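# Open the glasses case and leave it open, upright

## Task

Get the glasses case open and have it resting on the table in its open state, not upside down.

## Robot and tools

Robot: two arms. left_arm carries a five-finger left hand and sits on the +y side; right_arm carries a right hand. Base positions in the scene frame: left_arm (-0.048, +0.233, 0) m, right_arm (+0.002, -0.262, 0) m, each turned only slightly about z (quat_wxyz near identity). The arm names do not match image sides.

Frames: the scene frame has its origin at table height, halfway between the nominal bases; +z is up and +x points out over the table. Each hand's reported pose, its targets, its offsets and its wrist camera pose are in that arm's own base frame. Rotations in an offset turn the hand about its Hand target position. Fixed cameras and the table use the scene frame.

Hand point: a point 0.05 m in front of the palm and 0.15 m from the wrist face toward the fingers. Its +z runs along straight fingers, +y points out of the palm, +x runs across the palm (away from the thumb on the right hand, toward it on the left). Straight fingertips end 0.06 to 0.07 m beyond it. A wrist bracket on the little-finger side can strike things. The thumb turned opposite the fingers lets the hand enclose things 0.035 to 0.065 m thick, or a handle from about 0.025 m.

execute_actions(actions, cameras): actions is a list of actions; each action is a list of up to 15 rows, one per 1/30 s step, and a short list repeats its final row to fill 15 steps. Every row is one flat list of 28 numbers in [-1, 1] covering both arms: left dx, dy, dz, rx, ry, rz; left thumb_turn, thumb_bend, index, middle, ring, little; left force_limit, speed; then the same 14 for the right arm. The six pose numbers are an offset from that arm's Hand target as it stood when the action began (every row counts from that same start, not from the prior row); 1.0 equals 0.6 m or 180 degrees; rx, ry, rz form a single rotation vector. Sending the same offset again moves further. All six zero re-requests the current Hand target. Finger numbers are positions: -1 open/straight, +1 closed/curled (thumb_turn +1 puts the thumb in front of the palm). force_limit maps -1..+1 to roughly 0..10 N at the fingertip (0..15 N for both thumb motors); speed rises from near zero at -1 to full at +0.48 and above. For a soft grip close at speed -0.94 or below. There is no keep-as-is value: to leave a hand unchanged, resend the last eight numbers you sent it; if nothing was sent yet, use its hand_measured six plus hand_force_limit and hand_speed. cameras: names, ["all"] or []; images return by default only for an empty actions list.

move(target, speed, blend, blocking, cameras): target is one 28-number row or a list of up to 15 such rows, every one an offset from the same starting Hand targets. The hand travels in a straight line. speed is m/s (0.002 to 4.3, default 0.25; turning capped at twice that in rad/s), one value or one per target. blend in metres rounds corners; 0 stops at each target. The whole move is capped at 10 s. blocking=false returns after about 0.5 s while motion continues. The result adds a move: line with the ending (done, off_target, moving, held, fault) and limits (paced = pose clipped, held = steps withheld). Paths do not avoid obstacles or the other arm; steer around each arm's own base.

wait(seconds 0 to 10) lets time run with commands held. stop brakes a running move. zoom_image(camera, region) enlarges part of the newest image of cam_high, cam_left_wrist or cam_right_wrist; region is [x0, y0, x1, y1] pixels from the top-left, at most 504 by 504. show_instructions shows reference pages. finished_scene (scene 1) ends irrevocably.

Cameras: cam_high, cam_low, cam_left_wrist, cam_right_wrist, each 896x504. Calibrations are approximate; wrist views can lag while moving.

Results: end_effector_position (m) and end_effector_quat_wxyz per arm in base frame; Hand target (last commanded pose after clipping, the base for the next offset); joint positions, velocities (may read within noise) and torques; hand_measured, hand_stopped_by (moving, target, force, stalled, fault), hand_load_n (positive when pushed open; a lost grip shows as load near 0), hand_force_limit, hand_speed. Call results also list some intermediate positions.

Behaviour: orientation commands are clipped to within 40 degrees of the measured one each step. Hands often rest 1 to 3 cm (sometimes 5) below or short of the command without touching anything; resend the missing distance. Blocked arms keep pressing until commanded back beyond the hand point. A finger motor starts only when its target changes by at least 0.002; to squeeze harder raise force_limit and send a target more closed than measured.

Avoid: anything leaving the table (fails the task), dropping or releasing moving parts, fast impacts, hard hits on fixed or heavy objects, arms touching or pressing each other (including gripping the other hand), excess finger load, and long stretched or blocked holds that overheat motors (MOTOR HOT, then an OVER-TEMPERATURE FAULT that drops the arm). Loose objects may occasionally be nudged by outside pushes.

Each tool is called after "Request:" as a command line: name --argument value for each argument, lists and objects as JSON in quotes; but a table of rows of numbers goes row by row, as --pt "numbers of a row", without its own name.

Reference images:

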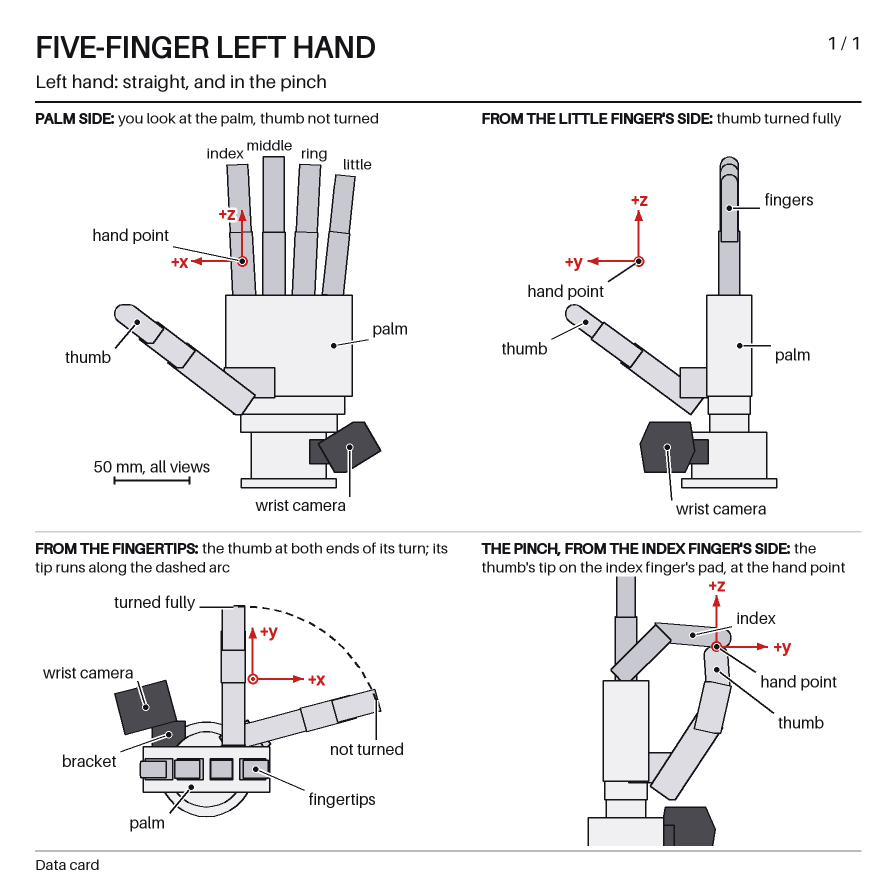

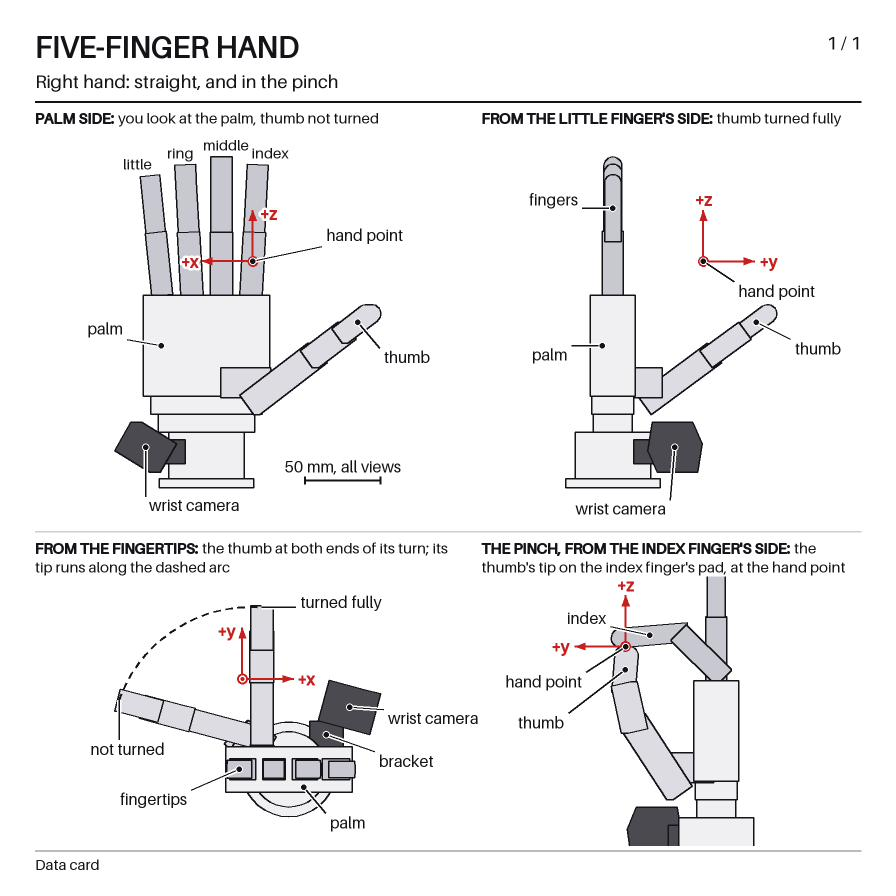

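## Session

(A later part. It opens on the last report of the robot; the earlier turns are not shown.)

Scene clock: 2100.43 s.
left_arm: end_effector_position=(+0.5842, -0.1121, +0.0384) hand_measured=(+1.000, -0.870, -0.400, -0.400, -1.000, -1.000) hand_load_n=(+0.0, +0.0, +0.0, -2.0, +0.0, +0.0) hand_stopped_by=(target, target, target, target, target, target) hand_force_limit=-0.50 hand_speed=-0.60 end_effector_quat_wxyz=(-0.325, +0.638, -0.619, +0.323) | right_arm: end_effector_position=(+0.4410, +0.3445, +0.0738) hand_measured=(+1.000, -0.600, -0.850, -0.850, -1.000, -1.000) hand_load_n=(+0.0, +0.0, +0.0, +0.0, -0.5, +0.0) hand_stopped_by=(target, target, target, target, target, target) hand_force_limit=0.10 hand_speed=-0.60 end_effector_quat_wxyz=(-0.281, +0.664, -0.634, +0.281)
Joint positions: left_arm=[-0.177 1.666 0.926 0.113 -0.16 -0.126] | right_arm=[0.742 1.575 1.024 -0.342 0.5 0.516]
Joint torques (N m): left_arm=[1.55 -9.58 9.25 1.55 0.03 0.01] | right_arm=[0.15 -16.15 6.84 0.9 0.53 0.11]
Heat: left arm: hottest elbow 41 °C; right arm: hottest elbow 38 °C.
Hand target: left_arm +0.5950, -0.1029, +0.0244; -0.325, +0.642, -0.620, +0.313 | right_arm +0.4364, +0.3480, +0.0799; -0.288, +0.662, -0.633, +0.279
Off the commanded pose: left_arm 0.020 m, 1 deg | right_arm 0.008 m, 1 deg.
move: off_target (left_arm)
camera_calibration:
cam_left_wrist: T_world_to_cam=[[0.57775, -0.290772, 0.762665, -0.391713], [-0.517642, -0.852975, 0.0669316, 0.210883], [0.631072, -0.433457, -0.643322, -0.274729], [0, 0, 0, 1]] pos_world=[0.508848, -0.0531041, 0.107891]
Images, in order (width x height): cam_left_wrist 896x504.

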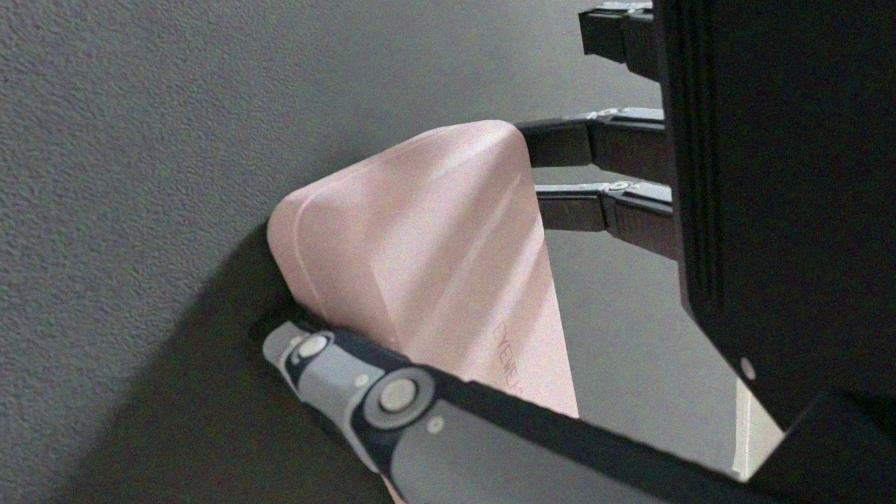

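Request:
move --pt "0 0 0.0167 0 -0.0194 0 1 -0.87 -0.55 -0.55 -1 -1 -0.5 -0.6 0 0 0 0 0 0 1 -0.6 -0.85 -0.85 -1 -1 0.1 -0.6" --pt "0.003 0 0.0167 0 -0.0194 0 1 -0.87 0.2 0.2 -1 -1 -0.5 -0.85 0 0 0 0 0 0 1 -0.6 -0.85 -0.85 -1 -1 0.1 -0.6" --speed 0.04 --cameras '["cam_left_wrist"]'

Scene clock: 2116.60 s.
left_arm: end_effector_position=(+0.5945, -0.1120, +0.0425) hand_measured=(+1.000, -0.870, -0.218, -0.260, -1.000, -1.000) hand_load_n=(+1.5, +4.0, +3.0, +2.0, +0.0, +0.0) hand_stopped_by=(target, target, force, force, target, target) hand_force_limit=-0.50 hand_speed=-0.85 end_effector_quat_wxyz=(-0.341, +0.629, -0.611, +0.338) | right_arm: end_effector_position=(+0.4410, +0.3445, +0.0738) hand_measured=(+1.000, -0.600, -0.850, -0.850, -1.000, -1.000) hand_load_n=(+0.0, +0.0, +0.0, +0.0, +0.0, +0.0) hand_stopped_by=(target, target, target, target, target, target) hand_force_limit=0.10 hand_speed=-0.60 end_effector_quat_wxyz=(-0.281, +0.664, -0.634, +0.281)
Joint positions: left_arm=[-0.177 1.677 0.923 0.177 -0.164 -0.117] | right_arm=[0.742 1.575 1.024 -0.342 0.5 0.516]
Joint torques (N m): left_arm=[1.32 -11.99 7.27 2.09 -0.11 -0.03] | right_arm=[-0.44 -17.08 6.75 1.13 0.49 0.11]
Heat: left arm: hottest elbow 41 °C; right arm: hottest elbow 37 °C.
Hand target: left_arm +0.5967, -0.1031, +0.0344; -0.344, +0.632, -0.609, +0.333 | right_arm +0.4364, +0.3480, +0.0799; -0.288, +0.662, -0.633, +0.279
Off the commanded pose: left_arm 0.012 m, 1 deg | right_arm 0.008 m, 1 deg.
move: off_target (left_arm); target 2's new numbers were sent with left_arm's hand 0.012 m and 1 deg from that target
camera_calibration:
cam_left_wrist: T_world_to_cam=[[0.539139, -0.292194, 0.789907, -0.379046], [-0.5208, -0.85274, 0.0400279, 0.219075], [0.661889, -0.432964, -0.611919, -0.29809], [0, 0, 0, 1]] pos_world=[0.515755, -0.0530032, 0.108235]
Images, in order (width x height): cam_left_wrist 896x504.

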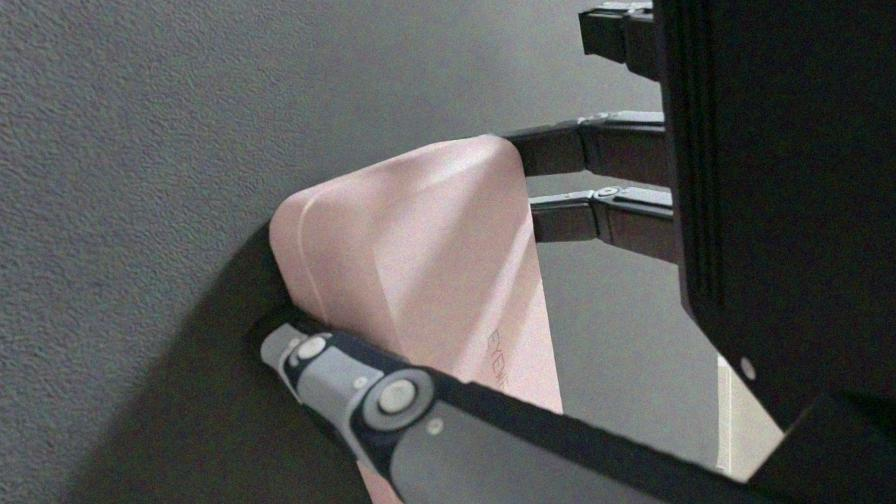

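Request:
move --target '[0,0,0,0,0,0,1,-0.87,0.25,0.25,-1,-1,0,-0.85,0,0,0,0,0,0,1,-0.6,-0.85,-0.85,-1,-1,0.1,-0.6]' --speed 0.04 --cameras '["cam_right_wrist"]'

Scene clock: 2124.63 s.
left_arm: end_effector_position=(+0.5947, -0.1120, +0.0427) hand_measured=(+1.000, -0.872, -0.194, -0.236, -1.000, -1.000) hand_load_n=(+2.5, +12.0, +7.0, +7.0, +0.0, +0.0) hand_stopped_by=(target, target, force, force, target, target) hand_force_limit=0.00 hand_speed=-0.85 end_effector_quat_wxyz=(-0.341, +0.629, -0.611, +0.338) | right_arm: end_effector_position=(+0.4410, +0.3445, +0.0738) hand_measured=(+1.000, -0.600, -0.850, -0.850, -1.000, -1.000) hand_load_n=(+0.0, +0.0, +0.0, +0.0, +0.0, -0.5) hand_stopped_by=(target, target, target, target, target, target) hand_force_limit=0.10 hand_speed=-0.60 end_effector_quat_wxyz=(-0.281, +0.664, -0.634, +0.281)
Joint positions: left_arm=[-0.177 1.677 0.923 0.178 -0.165 -0.117] | right_arm=[0.742 1.575 1.024 -0.342 0.5 0.516]
Joint torques (N m): left_arm=[1.38 -11.93 7.27 2.04 -0.1 -0.03] | right_arm=[0.26 -16.32 6.94 0.98 0.5 0.11]
Heat: left arm: hottest elbow 40 °C; right arm: hottest elbow 37 °C.
Hand target: left_arm +0.5966, -0.1030, +0.0344; -0.344, +0.632, -0.609, +0.333 | right_arm +0.4364, +0.3480, +0.0799; -0.288, +0.662, -0.633, +0.279
Off the commanded pose: left_arm 0.012 m, 1 deg | right_arm 0.008 m, 1 deg.
move: off_target (left_arm)
camera_calibration:
cam_right_wrist: T_world_to_cam=[[-0.659094, -0.291601, -0.693227, 0.443581], [-0.538963, 0.826017, 0.164968, -0.059255], [0.524513, 0.482353, -0.701586, -0.237378], [0, 0, 0, 1]] pos_world=[0.384933, 0.292794, 0.150736]
Images, in order (width x height): cam_right_wrist 896x504.

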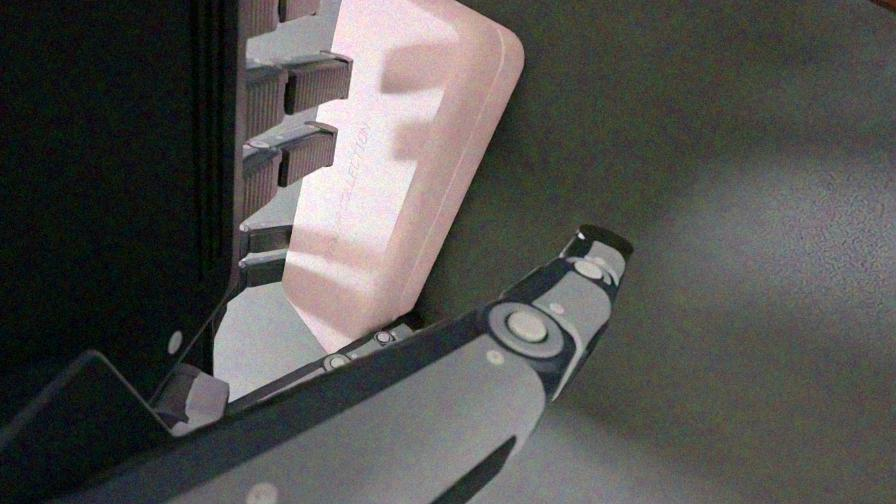

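Request:
zoom_image --camera "cam_right_wrist" --region '[280, 240, 480, 400]'

Request:
zoom_image --camera "cam_left_wrist" --region '[220, 120, 580, 420]'

Scaled by 2.520.

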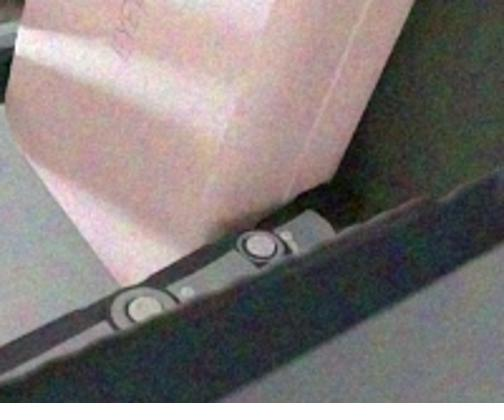

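This scene's latest camera images include none from cam_left_wrist. They are from: cam_right_wrist. cam_left_wrist's image comes with the result of a call that names it in "cameras".

Request:
move --pt "0 0 0 0 0 0 1 -0.87 0.25 0.25 -1 -1 0 -0.85 0.035 0 -0.042 0 -0.0305 0 1 -0.6 -0.75 -0.75 -1 -1 0.1 -0.6" --pt "0 0 0 0 0 0 1 -0.87 0.25 0.25 -1 -1 0 -0.85 0.105 0 -0.042 0 -0.0305 0 1 -0.6 -0.65 -0.65 -1 -1 0.1 -0.6" --speed '[0.1,0.05]' --cameras '["cam_right_wrist","cam_left_wrist"]'

Scene clock: 2134.23 s.
left_arm: end_effector_position=(+0.5945, -0.1119, +0.0423) hand_measured=(+1.000, -0.872, -0.194, -0.236, -1.000, -1.000) hand_load_n=(+0.0, +12.5, +6.5, +6.5, +0.0, +0.0) hand_stopped_by=(target, target, force, force, target, target) hand_force_limit=0.00 hand_speed=-0.85 end_effector_quat_wxyz=(-0.341, +0.628, -0.612, +0.338) | right_arm: end_effector_position=(+0.4871, +0.3435, +0.0553) hand_measured=(+1.000, -0.600, -0.650, -0.650, -1.000, -1.000) hand_load_n=(+0.0, +0.0, +0.0, +0.0, -0.5, +0.0) hand_stopped_by=(target, target, target, target, target, target) hand_force_limit=0.10 hand_speed=-0.60 end_effector_quat_wxyz=(-0.316, +0.648, -0.620, +0.309)
Joint positions: left_arm=[-0.177 1.678 0.923 0.178 -0.164 -0.114] | right_arm=[0.696 1.661 1.021 -0.131 0.508 0.433]
Joint torques (N m): left_arm=[1.26 -11.93 7.27 2.02 -0.13 -0.06] | right_arm=[-1.2 -14.21 9.26 1.24 0.23 -0.08]
Heat: left arm: hottest elbow 40 °C; right arm: hottest elbow 37 °C.
Hand target: left_arm +0.5966, -0.1030, +0.0343; -0.344, +0.632, -0.609, +0.333 | right_arm +0.4994, +0.3481, +0.0548; -0.318, +0.648, -0.619, +0.310
Off the commanded pose: left_arm 0.012 m, 1 deg | right_arm 0.013 m, 0 deg.
move: off_target (left_arm, right_arm); target 2's new numbers were sent with right_arm's hand 0.018 m and 1 deg from that target
camera_calibration:
cam_left_wrist: T_world_to_cam=[[0.538369, -0.29536, 0.789253, -0.378826], [-0.522645, -0.851713, 0.0377744, 0.220518], [0.661061, -0.432836, -0.612905, -0.297637], [0, 0, 0, 1]] pos_world=[0.515956, -0.0529003, 0.108237]
cam_right_wrist: T_world_to_cam=[[-0.587286, -0.28434, -0.75779, 0.427016], [-0.554967, 0.822982, 0.121297, -0.0193306], [0.589158, 0.491784, -0.641125, -0.312159], [0, 0, 0, 1]] pos_world=[0.423964, 0.290841, 0.125801]
Images, in order (width x height): cam_left_wrist 896x504, cam_right_wrist 896x504.

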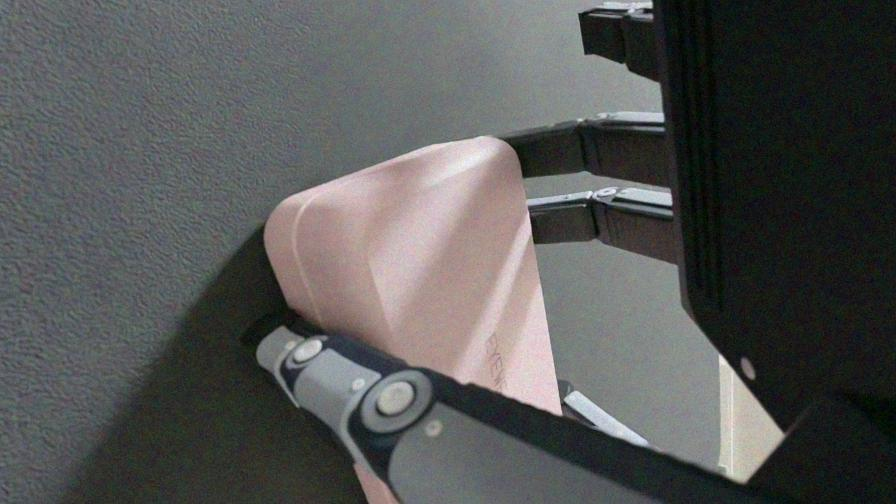

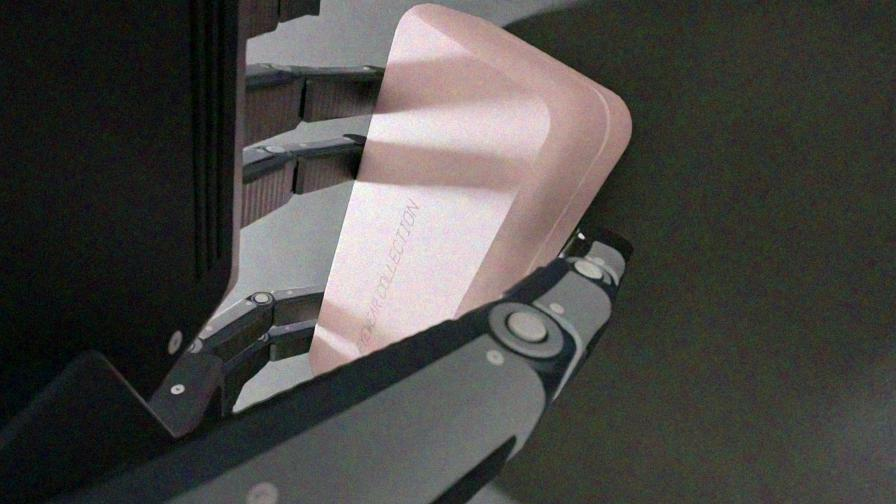

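Request:
move --target '[0,0,0,0,0,0,1,-0.87,0.25,0.25,-1,-1,0,-0.85,0.015,0,-0.0065,0,0,0,1,-0.6,-0.6,-0.6,-1,-1,0.1,-0.6]' --speed 0.04

Scene clock: 2137.50 s.
left_arm: end_effector_position=(+0.5945, -0.1120, +0.0423) hand_measured=(+1.000, -0.872, -0.194, -0.236, -1.000, -1.000) hand_load_n=(-1.0, +12.5, +6.0, +6.5, -0.5, +0.0) hand_stopped_by=(target, target, force, force, target, target) hand_force_limit=0.00 hand_speed=-0.85 end_effector_quat_wxyz=(-0.341, +0.628, -0.613, +0.338) | right_arm: end_effector_position=(+0.4921, +0.3442, +0.0506) hand_measured=(+1.000, -0.600, -0.600, -0.600, -1.000, -1.000) hand_load_n=(+0.0, +0.0, +0.0, +0.0, +0.0, +0.0) hand_stopped_by=(target, target, target, target, target, target) hand_force_limit=0.10 hand_speed=-0.60 end_effector_quat_wxyz=(-0.314, +0.651, -0.619, +0.308)
Joint positions: left_arm=[-0.177 1.678 0.923 0.178 -0.163 -0.112] | right_arm=[0.689 1.68 1.033 -0.128 0.501 0.426]
Joint torques (N m): left_arm=[1.32 -11.93 7.27 2.03 -0.18 -0.07] | right_arm=[-1.26 -14.33 9.5 1.51 0.23 -0.1]
Heat: left arm: hottest elbow 40 °C; right arm: hottest elbow 37 °C.
Hand target: left_arm +0.5966, -0.1031, +0.0343; -0.344, +0.632, -0.609, +0.333 | right_arm +0.5084, +0.3481, +0.0508; -0.318, +0.648, -0.619, +0.310
Off the commanded pose: left_arm 0.012 m, 1 deg | right_arm 0.017 m, 1 deg.
move: off_target (left_arm, right_arm)

Request:
move --target '[0,0,0,0,0,0,1,-0.87,0.25,0.25,-1,-1,0,-0.85,0.0117,0,0.0065,0,0,0,1,-0.6,-0.6,-0.6,-1,-1,0.1,-0.6]' --speed 0.04 --cameras '["cam_right_wrist"]'

Scene clock: 2142.37 s.
left_arm: end_effector_position=(+0.5945, -0.1120, +0.0423) hand_measured=(+1.000, -0.872, -0.194, -0.236, -1.000, -1.000) hand_load_n=(-0.5, +12.5, +6.0, +6.5, +0.0, +0.0) hand_stopped_by=(target, target, force, force, target, target) hand_force_limit=0.00 hand_speed=-0.85 end_effector_quat_wxyz=(-0.341, +0.628, -0.613, +0.338) | right_arm: end_effector_position=(+0.4991, +0.3455, +0.0538) hand_measured=(+1.000, -0.600, -0.600, -0.600, -1.000, -1.000) hand_load_n=(+0.0, +0.0, +0.0, -0.5, +0.0, +0.0) hand_stopped_by=(target, target, target, target, target, target) hand_force_limit=0.10 hand_speed=-0.60 end_effector_quat_wxyz=(-0.317, +0.650, -0.618, +0.307)
Joint positions: left_arm=[-0.177 1.678 0.923 0.178 -0.163 -0.112] | right_arm=[0.682 1.686 1.049 -0.128 0.493 0.417]
Joint torques (N m): left_arm=[1.32 -11.93 7.25 2.04 -0.18 -0.07] | right_arm=[-1.49 -14.21 9.81 0.95 0.3 -0.07]
Heat: left arm: hottest elbow 39 °C; right arm: hottest elbow 38 °C.
Hand target: left_arm +0.5966, -0.1031, +0.0343; -0.344, +0.632, -0.609, +0.333 | right_arm +0.5155, +0.3479, +0.0547; -0.318, +0.648, -0.619, +0.310
Off the commanded pose: left_arm 0.012 m, 1 deg | right_arm 0.017 m, 0 deg.
move: off_target (left_arm, right_arm)
camera_calibration:
cam_right_wrist: T_world_to_cam=[[-0.586348, -0.288508, -0.756941, 0.43452], [-0.560273, 0.819316, 0.12172, -0.0102414], [0.585056, 0.495463, -0.642047, -0.320313], [0, 0, 0, 1]] pos_world=[0.436443, 0.292457, 0.124496]
Images, in order (width x height): cam_right_wrist 896x504.

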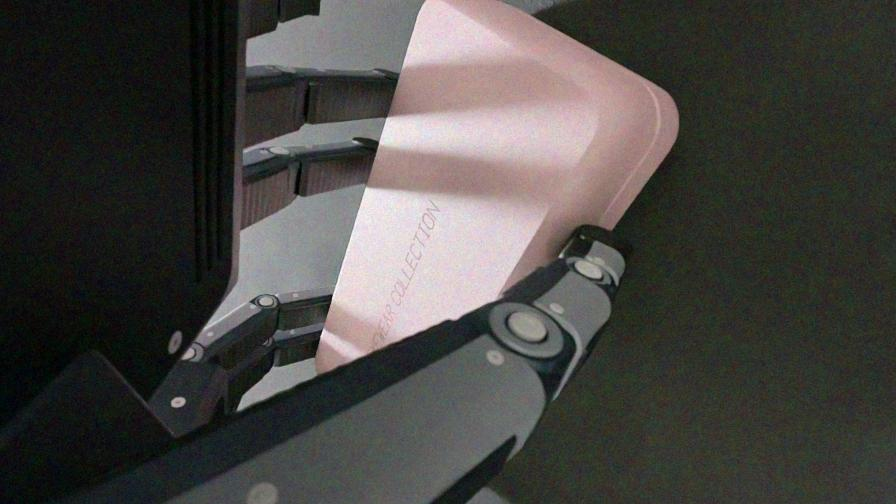

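Request:
move --target '[0,0,0,0,0,0,1,-0.87,0.25,0.25,-1,-1,0,-0.85,0.005,0,-0.005,0,0,0,1,-0.6,-0.55,-0.55,-1,-1,0.1,-0.6]' --speed 0.04

Scene clock: 2146.30 s.
left_arm: end_effector_position=(+0.5945, -0.1120, +0.0423) hand_measured=(+1.000, -0.872, -0.194, -0.236, -1.000, -1.000) hand_load_n=(+0.5, +12.5, +6.5, +6.5, +0.0, +0.0) hand_stopped_by=(target, target, force, force, target, target) hand_force_limit=0.00 hand_speed=-0.85 end_effector_quat_wxyz=(-0.341, +0.628, -0.613, +0.338) | right_arm: end_effector_position=(+0.4998, +0.3442, +0.0481) hand_measured=(+1.000, -0.600, -0.550, -0.550, -1.000, -1.000) hand_load_n=(+0.0, +0.5, +0.0, +0.0, +0.0, +0.0) hand_stopped_by=(target, target, target, target, target, target) hand_force_limit=0.10 hand_speed=-0.60 end_effector_quat_wxyz=(-0.312, +0.653, -0.618, +0.307)
Joint positions: left_arm=[-0.177 1.678 0.923 0.178 -0.163 -0.112] | right_arm=[0.679 1.698 1.051 -0.128 0.491 0.413]
Joint torques (N m): left_arm=[1.32 -11.99 7.27 2.03 -0.17 -0.08] | right_arm=[-1.55 -14.97 9.89 1.31 0.29 -0.07]
Heat: left arm: hottest elbow 39 °C; right arm: hottest elbow 38 °C.
Hand target: left_arm +0.5966, -0.1031, +0.0343; -0.344, +0.632, -0.609, +0.333 | right_arm +0.5184, +0.3480, +0.0517; -0.318, +0.648, -0.619, +0.310
Off the commanded pose: left_arm 0.012 m, 1 deg | right_arm 0.019 m, 1 deg.
move: off_target (left_arm, right_arm)

Request:
move --target '[0,0,0,0,0,0,1,-0.87,0.25,0.25,-1,-1,0,-0.85,-0.008,0,0.0085,0,0,0,1,-0.6,-0.55,-0.55,-1,-1,0.1,-0.6]' --speed 0.04

Scene clock: 2150.07 s.
left_arm: end_effector_position=(+0.5945, -0.1120, +0.0423) hand_measured=(+1.000, -0.872, -0.194, -0.236, -1.000, -1.000) hand_load_n=(+0.0, +12.5, +6.5, +6.5, +0.0, +0.0) hand_stopped_by=(target, target, force, force, target, target) hand_force_limit=0.00 hand_speed=-0.85 end_effector_quat_wxyz=(-0.341, +0.628, -0.613, +0.338) | right_arm: end_effector_position=(+0.4998, +0.3443, +0.0481) hand_measured=(+1.000, -0.600, -0.550, -0.550, -1.000, -1.000) hand_load_n=(+0.0, +0.5, +0.0, +0.0, +0.0, +0.0) hand_stopped_by=(target, target, target, target, target, target) hand_force_limit=0.10 hand_speed=-0.60 end_effector_quat_wxyz=(-0.312, +0.653, -0.618, +0.307)
Joint positions: left_arm=[-0.177 1.678 0.923 0.178 -0.163 -0.112] | right_arm=[0.679 1.698 1.051 -0.128 0.49 0.413]
Joint torques (N m): left_arm=[1.32 -11.99 7.25 2.03 -0.18 -0.07] | right_arm=[-0.73 -16.03 9.55 1.01 0.5 0.01]
Heat: left arm: hottest elbow 39 °C; right arm: hottest elbow 38 °C.
Hand target: left_arm +0.5966, -0.1031, +0.0343; -0.344, +0.632, -0.609, +0.333 | right_arm +0.5136, +0.3480, +0.0568; -0.318, +0.648, -0.619, +0.310
Off the commanded pose: left_arm 0.012 m, 1 deg | right_arm 0.017 m, 1 deg.
move: off_target (left_arm, right_arm)

Request:
move --target '[0,0,0,0,0,0,1,-0.87,0.25,0.25,-1,-1,0,-0.85,0.0117,0,0.001,0,0,0,1,-0.6,-0.55,-0.55,-1,-1,0.1,-0.6]' --speed 0.04

Scene clock: 2156.73 s.
left_arm: end_effector_position=(+0.5945, -0.1118, +0.0423) hand_measured=(+1.000, -0.872, -0.194, -0.236, -1.000, -1.000) hand_load_n=(+2.5, +12.0, +7.0, +6.5, +0.0, +0.0) hand_stopped_by=(target, target, force, force, target, target) hand_force_limit=0.00 hand_speed=-0.85 end_effector_quat_wxyz=(-0.342, +0.628, -0.613, +0.338) | right_arm: end_effector_position=(+0.5011, +0.3459, +0.0504) hand_measured=(+1.000, -0.600, -0.550, -0.550, -1.000, -1.000) hand_load_n=(+0.0, +1.5, +0.0, +0.0, +0.0, +0.0) hand_stopped_by=(target, target, target, target, target, target) hand_force_limit=0.10 hand_speed=-0.60 end_effector_quat_wxyz=(-0.314, +0.654, -0.617, +0.306)
Joint positions: left_arm=[-0.177 1.678 0.923 0.178 -0.164 -0.112] | right_arm=[0.679 1.698 1.058 -0.132 0.487 0.41]
Joint torques (N m): left_arm=[1.32 -11.93 7.25 2.04 -0.13 -0.07] | right_arm=[-1.9 -15.56 10.18 0.87 0.38 -0.03]
Heat: left arm: hottest elbow 39 °C; right arm: hottest elbow 38 °C.
Hand target: left_arm +0.5966, -0.1031, +0.0343; -0.344, +0.632, -0.609, +0.333 | right_arm +0.5206, +0.3480, +0.0573; -0.318, +0.648, -0.619, +0.310
Off the commanded pose: left_arm 0.012 m, 1 deg | right_arm 0.021 m, 1 deg.
move: off_target (left_arm, right_arm)

Request:
move --pt "0 0 0 0 0 0 1 -0.87 0.25 0.25 -1 -1 0 -0.85 -0.025 0 0.0055 0 -0.028 0 1 -0.6 -0.65 -0.65 -1 -1 0.1 -0.6" --pt "0 0 0 0 0 0 1 -0.87 0.25 0.25 -1 -1 0 -0.85 -0.001 0 0.0055 0 -0.028 0 1 -0.6 -0.6 -0.6 -1 -1 0.1 -0.6" --speed 0.04 --cameras '["cam_right_wrist"]'

Scene clock: 2166.67 s.
left_arm: end_effector_position=(+0.5956, -0.1098, +0.0430) hand_measured=(+1.000, -0.872, -0.194, -0.236, -1.000, -1.000) hand_load_n=(+2.0, +9.0, +9.0, +2.0, -0.5, +0.0) hand_stopped_by=(target, target, force, force, target, target) hand_force_limit=0.00 hand_speed=-0.85 end_effector_quat_wxyz=(-0.344, +0.629, -0.610, +0.337) | right_arm: end_effector_position=(+0.5066, +0.3425, +0.0507) hand_measured=(+1.000, -0.600, -0.600, -0.600, -1.000, -1.000) hand_load_n=(+0.0, +0.5, +0.0, +0.0, +0.0, +0.0) hand_stopped_by=(target, target, target, target, target, target) hand_force_limit=0.10 hand_speed=-0.60 end_effector_quat_wxyz=(-0.332, +0.640, -0.606, +0.335)
Joint positions: left_arm=[-0.174 1.678 0.923 0.181 -0.168 -0.112] | right_arm=[0.687 1.698 1.017 -0.022 0.537 0.378]
Joint torques (N m): left_arm=[1.14 -11.99 7.27 1.91 0.04 -0.07] | right_arm=[-1.26 -16.5 8.64 1.62 0.32 -0.12]
Heat: left arm: hottest elbow 39 °C; right arm: hottest elbow 39 °C.
Hand target: left_arm +0.5966, -0.1031, +0.0343; -0.344, +0.632, -0.609, +0.333 | right_arm +0.5201, +0.3479, +0.0607; -0.345, +0.634, -0.604, +0.339
Off the commanded pose: left_arm 0.011 m, 1 deg | right_arm 0.018 m, 2 deg.
move: off_target (left_arm, right_arm); target 2's new numbers were sent with right_arm's hand 0.018 m and 2 deg from that target
camera_calibration:
cam_right_wrist: T_world_to_cam=[[-0.534923, -0.296713, -0.791087, 0.414115], [-0.562429, 0.823762, 0.0713396, -0.00110158], [0.6305, 0.483092, -0.60753, -0.345721], [0, 0, 0, 1]] pos_world=[0.438878, 0.290796, 0.117643]
Images, in order (width x height): cam_right_wrist 896x504.

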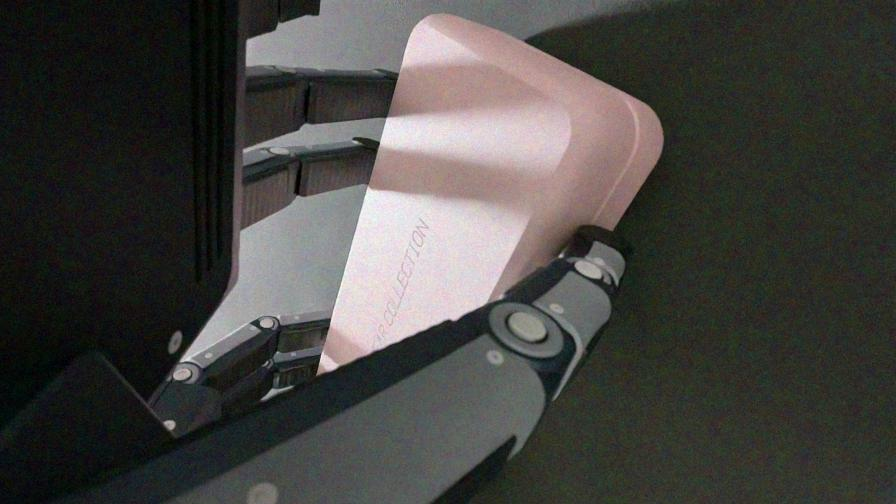

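Request:
move --pt "0 0 0 0 0 0 1 -0.87 0.25 0.25 -1 -1 0 -0.85 -0.025 0 0.011 0 0 0 1 -0.6 -0.65 -0.65 -1 -1 0.1 -0.6" --pt "0 0 0 0 0 0 1 -0.87 0.25 0.25 -1 -1 0 -0.85 -0.006 0 0.0065 0 0 0 1 -0.6 -0.6 -0.6 -1 -1 0.1 -0.6" --speed 0.04

Scene clock: 2173.50 s.
left_arm: end_effector_position=(+0.5956, -0.1096, +0.0430) hand_measured=(+1.000, -0.872, -0.194, -0.236, -1.000, -1.000) hand_load_n=(+2.0, +9.0, +9.0, +2.0, +0.0, +0.0) hand_stopped_by=(target, target, force, force, target, target) hand_force_limit=0.00 hand_speed=-0.85 end_effector_quat_wxyz=(-0.344, +0.629, -0.610, +0.337) | right_arm: end_effector_position=(+0.5069, +0.3426, +0.0544) hand_measured=(+1.000, -0.600, -0.600, -0.600, -1.000, -1.000) hand_load_n=(-0.5, +2.0, +0.0, +0.0, +0.0, +0.0) hand_stopped_by=(target, target, target, target, target, target) hand_force_limit=0.10 hand_speed=-0.60 end_effector_quat_wxyz=(-0.334, +0.639, -0.606, +0.337)
Joint positions: left_arm=[-0.174 1.678 0.923 0.181 -0.168 -0.112] | right_arm=[0.688 1.691 1.017 -0.022 0.542 0.377]
Joint torques (N m): left_arm=[1.08 -11.99 7.27 1.88 0.04 -0.07] | right_arm=[-1.49 -17.26 8.53 1.36 0.26 -0.04]
Heat: left arm: hottest elbow 38 °C; right arm: hottest elbow 38 °C.
Hand target: left_arm +0.5966, -0.1029, +0.0343; -0.344, +0.632, -0.609, +0.333 | right_arm +0.5165, +0.3479, +0.0647; -0.345, +0.633, -0.604, +0.339
Off the commanded pose: left_arm 0.011 m, 1 deg | right_arm 0.015 m, 1 deg.
move: off_target (left_arm, right_arm); target 2's new numbers were sent with right_arm's hand 0.015 m and 1 deg from that target

Request:
move --target '[0,0,0,0,0,0,1,-0.87,0.25,0.25,-1,-1,0,-0.85,0,0,0,0,0,0,1,-0.6,0.2,0.2,-1,-1,0.1,-0.88]' --speed 0.04 --cameras '["cam_right_wrist","cam_left_wrist"]'

Scene clock: 2176.57 s.
left_arm: end_effector_position=(+0.5956, -0.1096, +0.0430) hand_measured=(+1.000, -0.872, -0.194, -0.236, -1.000, -1.000) hand_load_n=(+1.0, +9.5, +8.0, +2.0, +0.0, +0.0) hand_stopped_by=(target, target, force, force, target, target) hand_force_limit=0.00 hand_speed=-0.85 end_effector_quat_wxyz=(-0.344, +0.629, -0.610, +0.337) | right_arm: end_effector_position=(+0.5069, +0.3426, +0.0544) hand_measured=(+1.000, -0.602, -0.446, -0.402, -1.000, -1.000) hand_load_n=(+1.0, +18.0, +2.0, +10.0, +0.0, +0.0) hand_stopped_by=(target, target, force, force, target, target) hand_force_limit=0.10 hand_speed=-0.88 end_effector_quat_wxyz=(-0.334, +0.639, -0.606, +0.337)
Joint positions: left_arm=[-0.174 1.678 0.923 0.181 -0.168 -0.112] | right_arm=[0.688 1.691 1.017 -0.022 0.541 0.377]
Joint torques (N m): left_arm=[1.08 -12.04 7.27 1.88 0.03 -0.07] | right_arm=[-0.91 -16.5 8.55 1.4 0.3 -0.09]
Heat: left arm: hottest elbow 38 °C; right arm: hottest elbow 38 °C.
Hand target: left_arm +0.5967, -0.1029, +0.0343; -0.344, +0.632, -0.609, +0.333 | right_arm +0.5165, +0.3479, +0.0647; -0.345, +0.633, -0.604, +0.339
Off the commanded pose: left_arm 0.011 m, 1 deg | right_arm 0.015 m, 1 deg.
move: off_target (left_arm, right_arm)
camera_calibration:
cam_left_wrist: T_world_to_cam=[[0.536796, -0.2952, 0.790384, -0.378288], [-0.518655, -0.85434, 0.0331623, 0.220509], [0.665467, -0.427738, -0.611714, -0.299072], [0, 0, 0, 1]] pos_world=[0.516454, -0.0512054, 0.108734]
cam_right_wrist: T_world_to_cam=[[-0.530177, -0.295666, -0.794666, 0.414642], [-0.562082, 0.824254, 0.0683302, -0.00144456], [0.634804, 0.482895, -0.603189, -0.346057], [0, 0, 0, 1]] pos_world=[0.4387, 0.290895, 0.120863]
Images, in order (width x height): cam_left_wrist 896x504, cam_right_wrist 896x504.

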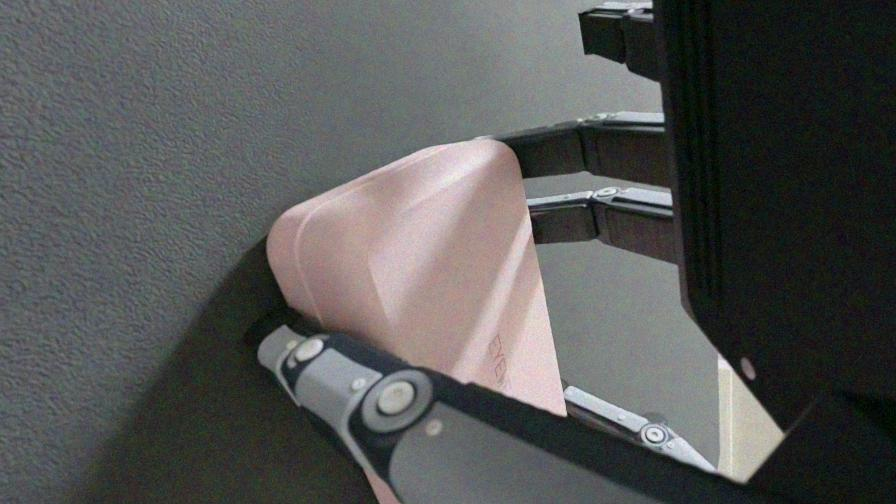

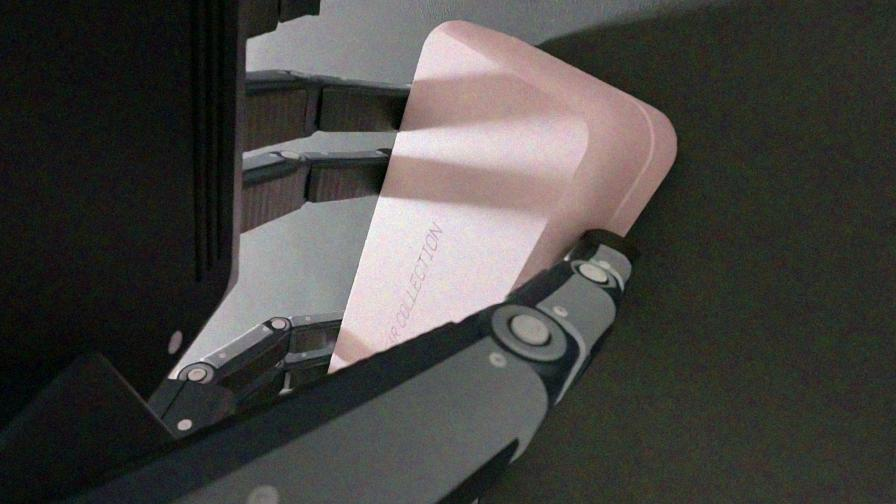

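Request:
move --target '[0,0,0,0,0,0,1,-0.87,0.25,0.25,-1,-1,0,-0.85,0.0055,0,0.0175,0,0.044,0,1,-0.6,0.2,0.2,-1,-1,0.1,-0.88]' --speed 0.04 --cameras '["cam_right_wrist","cam_left_wrist"]'

Scene clock: 2188.03 s.
left_arm: end_effector_position=(+0.5955, -0.1101, +0.0427) hand_measured=(+1.000, -0.872, -0.194, -0.236, -1.000, -1.000) hand_load_n=(-0.5, +10.5, +7.0, +1.5, +0.0, +0.0) hand_stopped_by=(target, target, force, force, target, target) hand_force_limit=0.00 hand_speed=-0.85 end_effector_quat_wxyz=(-0.343, +0.628, -0.611, +0.338) | right_arm: end_effector_position=(+0.5062, +0.3433, +0.0641) hand_measured=(+1.000, -0.602, -0.446, -0.404, -1.000, -1.000) hand_load_n=(+4.5, +18.0, +3.0, +10.0, +0.0, +0.0) hand_stopped_by=(target, target, force, force, target, target) hand_force_limit=0.10 hand_speed=-0.88 end_effector_quat_wxyz=(-0.295, +0.660, -0.625, +0.294)
Joint positions: left_arm=[-0.174 1.678 0.923 0.181 -0.165 -0.112] | right_arm=[0.662 1.691 1.118 -0.245 0.464 0.421]
Joint torques (N m): left_arm=[1.14 -11.99 7.25 1.88 -0.08 -0.07] | right_arm=[-1.08 -16.56 10.19 0.51 0.12 -0.04]
Heat: left arm: hottest elbow 38 °C; right arm: hottest elbow 38 °C.
Hand target: left_arm +0.5967, -0.1029, +0.0344; -0.344, +0.632, -0.609, +0.333 | right_arm +0.5198, +0.3480, +0.0752; -0.302, +0.655, -0.627, +0.294
Off the commanded pose: left_arm 0.011 m, 1 deg | right_arm 0.018 m, 1 deg.
move: off_target (left_arm, right_arm)
camera_calibration:
cam_left_wrist: T_world_to_cam=[[0.536642, -0.295325, 0.790442, -0.378043], [-0.520549, -0.853128, 0.0346627, 0.221229], [0.664112, -0.430066, -0.611555, -0.298777], [0, 0, 0, 1]] pos_world=[0.516455, -0.051403, 0.108434]
cam_right_wrist: T_world_to_cam=[[-0.626998, -0.297166, -0.720116, 0.466965], [-0.551449, 0.822235, 0.140834, -0.0123617], [0.550253, 0.48541, -0.679411, -0.293312], [0, 0, 0, 1]] pos_world=[0.447365, 0.291307, 0.138731]
Images, in order (width x height): cam_left_wrist 896x504, cam_right_wrist 896x504.

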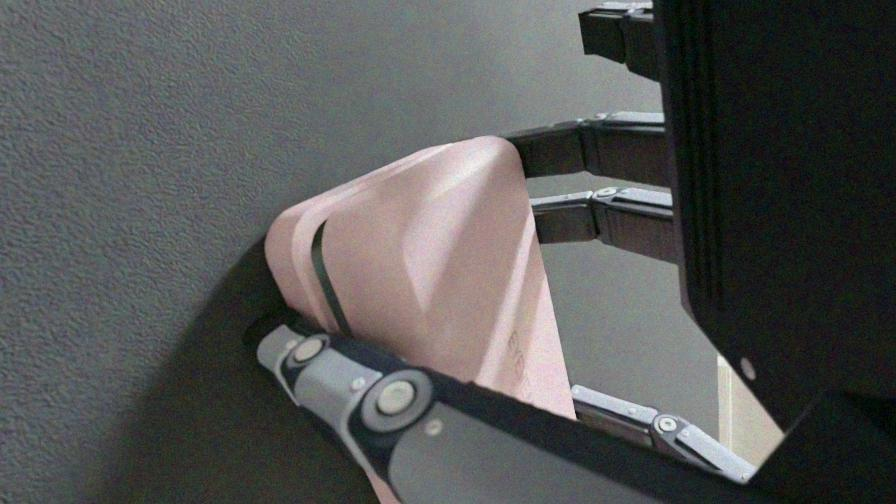

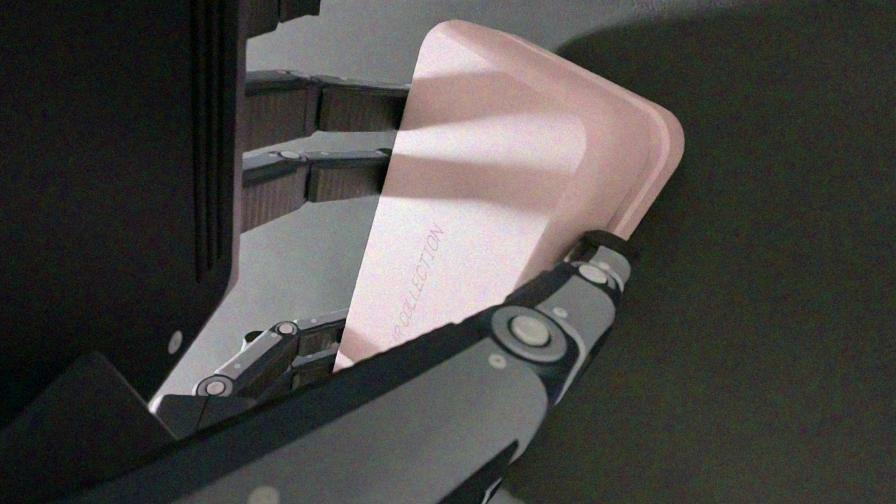

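Request:
move --target '[0,0,0,0,0,0,1,-0.87,0.25,0.25,-1,-1,0,-0.85,0.0092,0,0.0092,0,0.044,0,1,-0.6,0.2,0.2,-1,-1,0.1,-0.88]' --speed 0.04 --cameras '["cam_right_wrist","cam_left_wrist"]'

Scene clock: 2195.17 s.
left_arm: end_effector_position=(+0.5954, -0.1101, +0.0428) hand_measured=(+1.000, -0.874, -0.194, -0.236, -1.000, -1.000) hand_load_n=(+2.0, +15.0, +7.0, +5.0, +0.0, +0.0) hand_stopped_by=(target, target, force, force, target, target) hand_force_limit=0.00 hand_speed=-0.85 end_effector_quat_wxyz=(-0.343, +0.628, -0.611, +0.338) | right_arm: end_effector_position=(+0.5099, +0.3433, +0.0733) hand_measured=(+1.000, -0.602, -0.446, -0.404, -1.000, -1.000) hand_load_n=(+4.0, +18.5, +2.5, +10.0, +0.0, +0.0) hand_stopped_by=(target, target, force, force, target, target) hand_force_limit=0.10 hand_speed=-0.88 end_effector_quat_wxyz=(-0.253, +0.679, -0.643, +0.249)
Joint positions: left_arm=[-0.174 1.678 0.923 0.181 -0.165 -0.112] | right_arm=[0.629 1.722 1.242 -0.458 0.381 0.449]
Joint torques (N m): left_arm=[1.2 -11.99 7.28 1.89 -0.1 -0.07] | right_arm=[-1.14 -16.73 10.65 0.58 0.05 0.04]
Heat: left arm: hottest elbow 38 °C; right arm: hottest elbow 38 °C.
Hand target: left_arm +0.5967, -0.1029, +0.0344; -0.344, +0.632, -0.609, +0.333 | right_arm +0.5253, +0.3479, +0.0807; -0.258, +0.674, -0.646, +0.248
Off the commanded pose: left_arm 0.011 m, 1 deg | right_arm 0.018 m, 1 deg.
move: off_target (left_arm, right_arm)
camera_calibration:
cam_left_wrist: T_world_to_cam=[[0.536586, -0.295362, 0.790466, -0.378102], [-0.520787, -0.852977, 0.0348022, 0.221311], [0.66397, -0.430339, -0.611517, -0.298832], [0, 0, 0, 1]] pos_world=[0.516556, -0.0515027, 0.108434]
cam_right_wrist: T_world_to_cam=[[-0.717514, -0.298472, -0.629356, 0.515816], [-0.528751, 0.821568, 0.213187, -0.0282109], [0.453428, 0.485737, -0.747304, -0.234847], [0, 0, 0, 1]] pos_world=[0.461674, 0.291208, 0.155144]
Images, in order (width x height): cam_left_wrist 896x504, cam_right_wrist 896x504.

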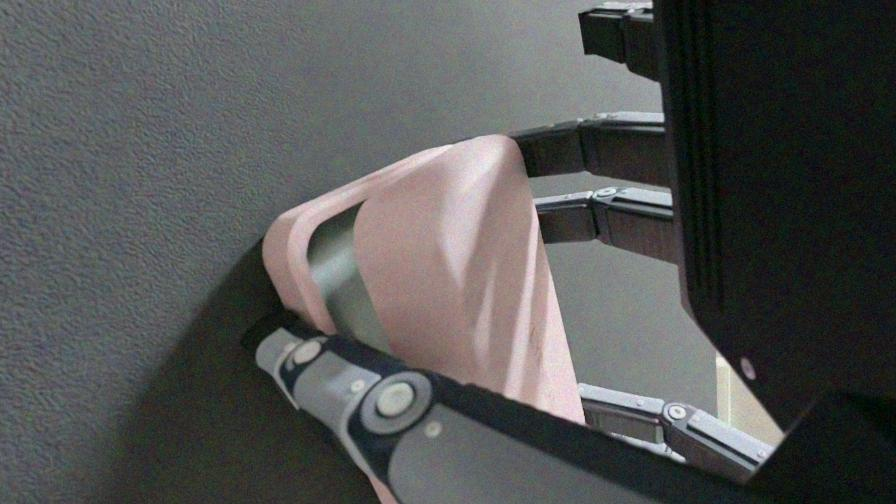

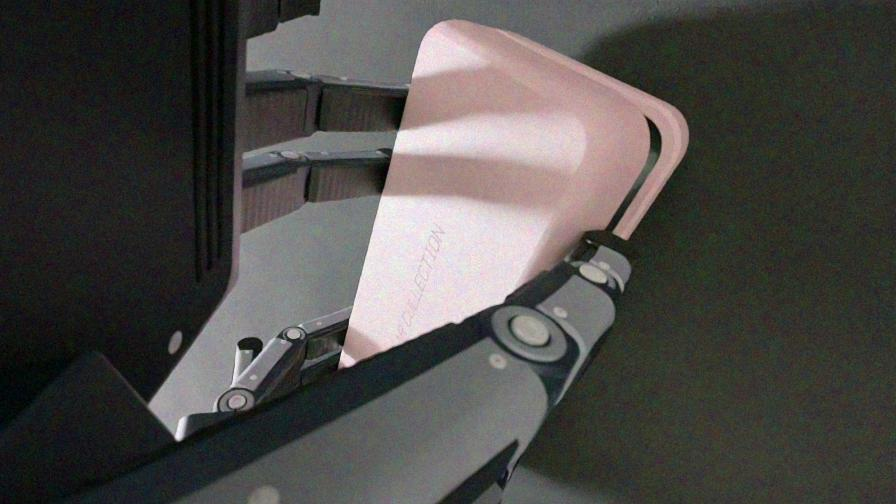

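Request:
move --target '[0,0,0,0,0,0,1,-0.87,-0.22,-0.26,-1,-1,0,-0.9,0.0108,0,0.0065,0,0.047,0,1,-0.6,0.2,0.2,-1,-1,0.1,-0.88]' --speed 0.04 --cameras '["cam_right_wrist","cam_left_wrist"]'

Scene clock: 2204.60 s.
left_arm: end_effector_position=(+0.5955, -0.1102, +0.0426) hand_measured=(+1.000, -0.870, -0.220, -0.260, -1.000, -1.000) hand_load_n=(+0.0, +2.5, +2.5, +0.0, +0.0, +0.0) hand_stopped_by=(target, target, target, target, target, target) hand_force_limit=0.00 hand_speed=-0.90 end_effector_quat_wxyz=(-0.343, +0.629, -0.610, +0.338) | right_arm: end_effector_position=(+0.5168, +0.3457, +0.0822) hand_measured=(+1.000, -0.600, -0.446, -0.402, -1.000, -1.000) hand_load_n=(+0.0, +0.0, +0.0, +0.0, +0.0, +0.0) hand_stopped_by=(target, target, force, force, target, target) hand_force_limit=0.10 hand_speed=-0.88 end_effector_quat_wxyz=(-0.207, +0.697, -0.657, +0.198)
Joint positions: left_arm=[-0.174 1.679 0.923 0.181 -0.165 -0.114] | right_arm=[0.595 1.783 1.397 -0.672 0.287 0.46]
Joint torques (N m): left_arm=[1.14 -12.04 7.27 1.89 -0.09 -0.06] | right_arm=[-1.96 -18.14 10.51 0.55 0.17 0.1]
Heat: left arm: hottest elbow 38 °C; right arm: hottest elbow 39 °C.
Hand target: left_arm +0.5967, -0.1029, +0.0344; -0.344, +0.632, -0.609, +0.333 | right_arm +0.5317, +0.3480, +0.0844; -0.210, +0.691, -0.663, +0.198
Off the commanded pose: left_arm 0.011 m, 1 deg | right_arm 0.015 m, 1 deg.
move: off_target (left_arm, right_arm)
camera_calibration:
cam_left_wrist: T_world_to_cam=[[0.537172, -0.293953, 0.790593, -0.378134], [-0.519827, -0.853519, 0.0358498, 0.220627], [0.664248, -0.43023, -0.611291, -0.29905], [0, 0, 0, 1]] pos_world=[0.516455, -0.0515042, 0.108234]
cam_right_wrist: T_world_to_cam=[[-0.798761, -0.303271, -0.519623, 0.56171], [-0.498315, 0.81744, 0.288919, -0.0489783], [0.33714, 0.489714, -0.804063, -0.169155], [0, 0, 0, 1]] pos_world=[0.481294, 0.293225, 0.170017]
Images, in order (width x height): cam_left_wrist 896x504, cam_right_wrist 896x504.

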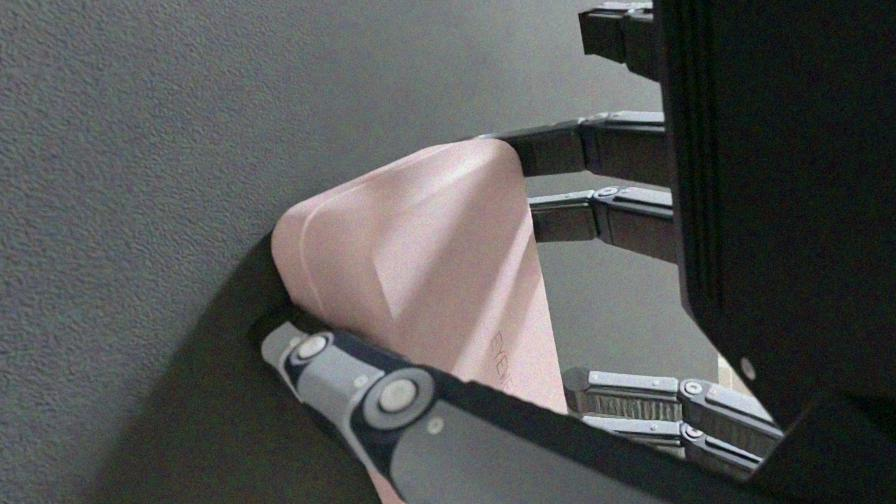

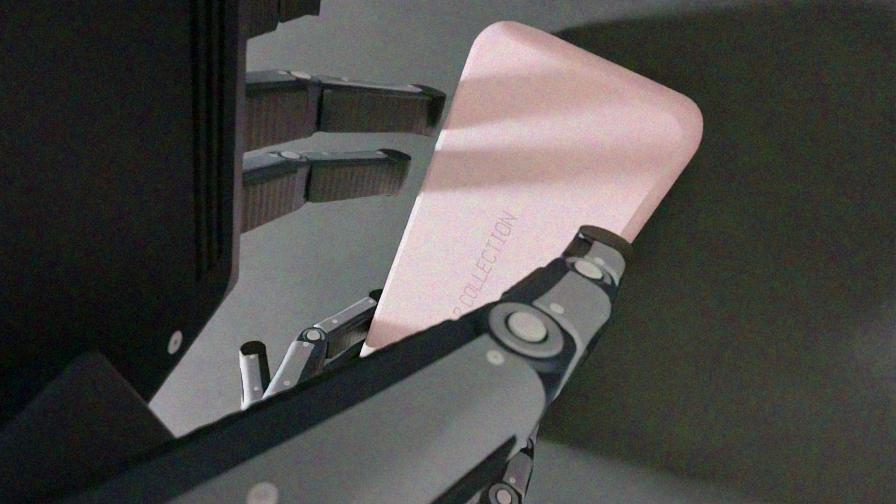

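Request:
move --pt "0 0 0 0 0 0 1 -0.87 0.25 0.25 -1 -1 0 -0.85 -0.07 0 0.01 0 0 0 1 -0.6 -0.75 -0.75 -1 -1 0.1 -0.6" --pt "0 0 0 0 0 0 1 -0.87 0.25 0.25 -1 -1 0 -0.85 -0.086 0 -0.044 0 -0.1356 0 1 -0.6 -0.75 -0.75 -1 -1 0.1 -0.6" --pt "0 0 0 0 0 0 1 -0.87 0.25 0.25 -1 -1 0 -0.85 -0.045 0 -0.040 0 -0.1356 0 1 -0.6 -0.65 -0.65 -1 -1 0.1 -0.6" --pt "0 0 0 0 0 0 1 -0.87 0.25 0.25 -1 -1 0 -0.85 -0.0258 0 -0.0333 0 -0.1356 0 1 -0.6 -0.6 -0.6 -1 -1 0.1 -0.6" --speed '[0.1,0.12,0.06,0.04]' --cameras '["cam_right_wrist"]'

Scene clock: 2220.43 s.
left_arm: end_effector_position=(+0.5954, -0.1103, +0.0425) hand_measured=(+1.000, -0.872, -0.208, -0.236, -1.000, -1.000) hand_load_n=(+0.5, +7.5, +2.0, +5.5, -0.5, +0.0) hand_stopped_by=(target, target, force, force, target, target) hand_force_limit=0.00 hand_speed=-0.85 end_effector_quat_wxyz=(-0.343, +0.628, -0.611, +0.338) | right_arm: end_effector_position=(+0.5005, +0.3458, +0.0632) hand_measured=(+1.000, -0.600, -0.600, -0.600, -1.000, -1.000) hand_load_n=(+0.0, +0.0, +0.0, +0.0, +0.0, +0.0) hand_stopped_by=(target, target, target, target, target, target) hand_force_limit=0.10 hand_speed=-0.60 end_effector_quat_wxyz=(-0.346, +0.636, -0.603, +0.336)
Joint positions: left_arm=[-0.174 1.679 0.923 0.181 -0.164 -0.113] | right_arm=[0.699 1.665 0.998 -0.008 0.543 0.38]
Joint torques (N m): left_arm=[1.14 -12.04 7.25 1.89 -0.11 -0.07] | right_arm=[-1.38 -14.21 9.47 0.9 0.27 -0.09]
Heat: left arm: hottest elbow 38 °C; right arm: hottest elbow 40 °C.
Hand target: left_arm +0.5967, -0.1029, +0.0344; -0.344, +0.632, -0.609, +0.333 | right_arm +0.5162, +0.3480, +0.0646; -0.345, +0.633, -0.604, +0.339
Off the commanded pose: left_arm 0.011 m, 1 deg | right_arm 0.016 m, 0 deg.
move: off_target (left_arm, right_arm); target 3's new numbers were sent with right_arm's hand 0.019 m and 1 deg from that target; target 4's new numbers were sent with right_arm's hand 0.016 m and 0 deg from that target
camera_calibration:
cam_right_wrist: T_world_to_cam=[[-0.514435, -0.287743, -0.807812, 0.409425], [-0.569974, 0.818554, 0.0714045, -0.00258369], [0.640692, 0.497165, -0.585099, -0.347252], [0, 0, 0, 1]] pos_world=[0.431632, 0.292565, 0.127747]
Images, in order (width x height): cam_right_wrist 896x504.

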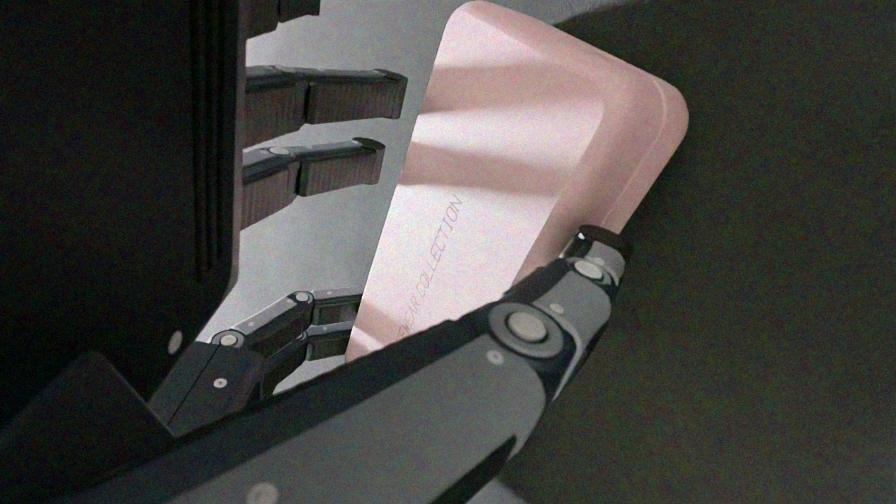

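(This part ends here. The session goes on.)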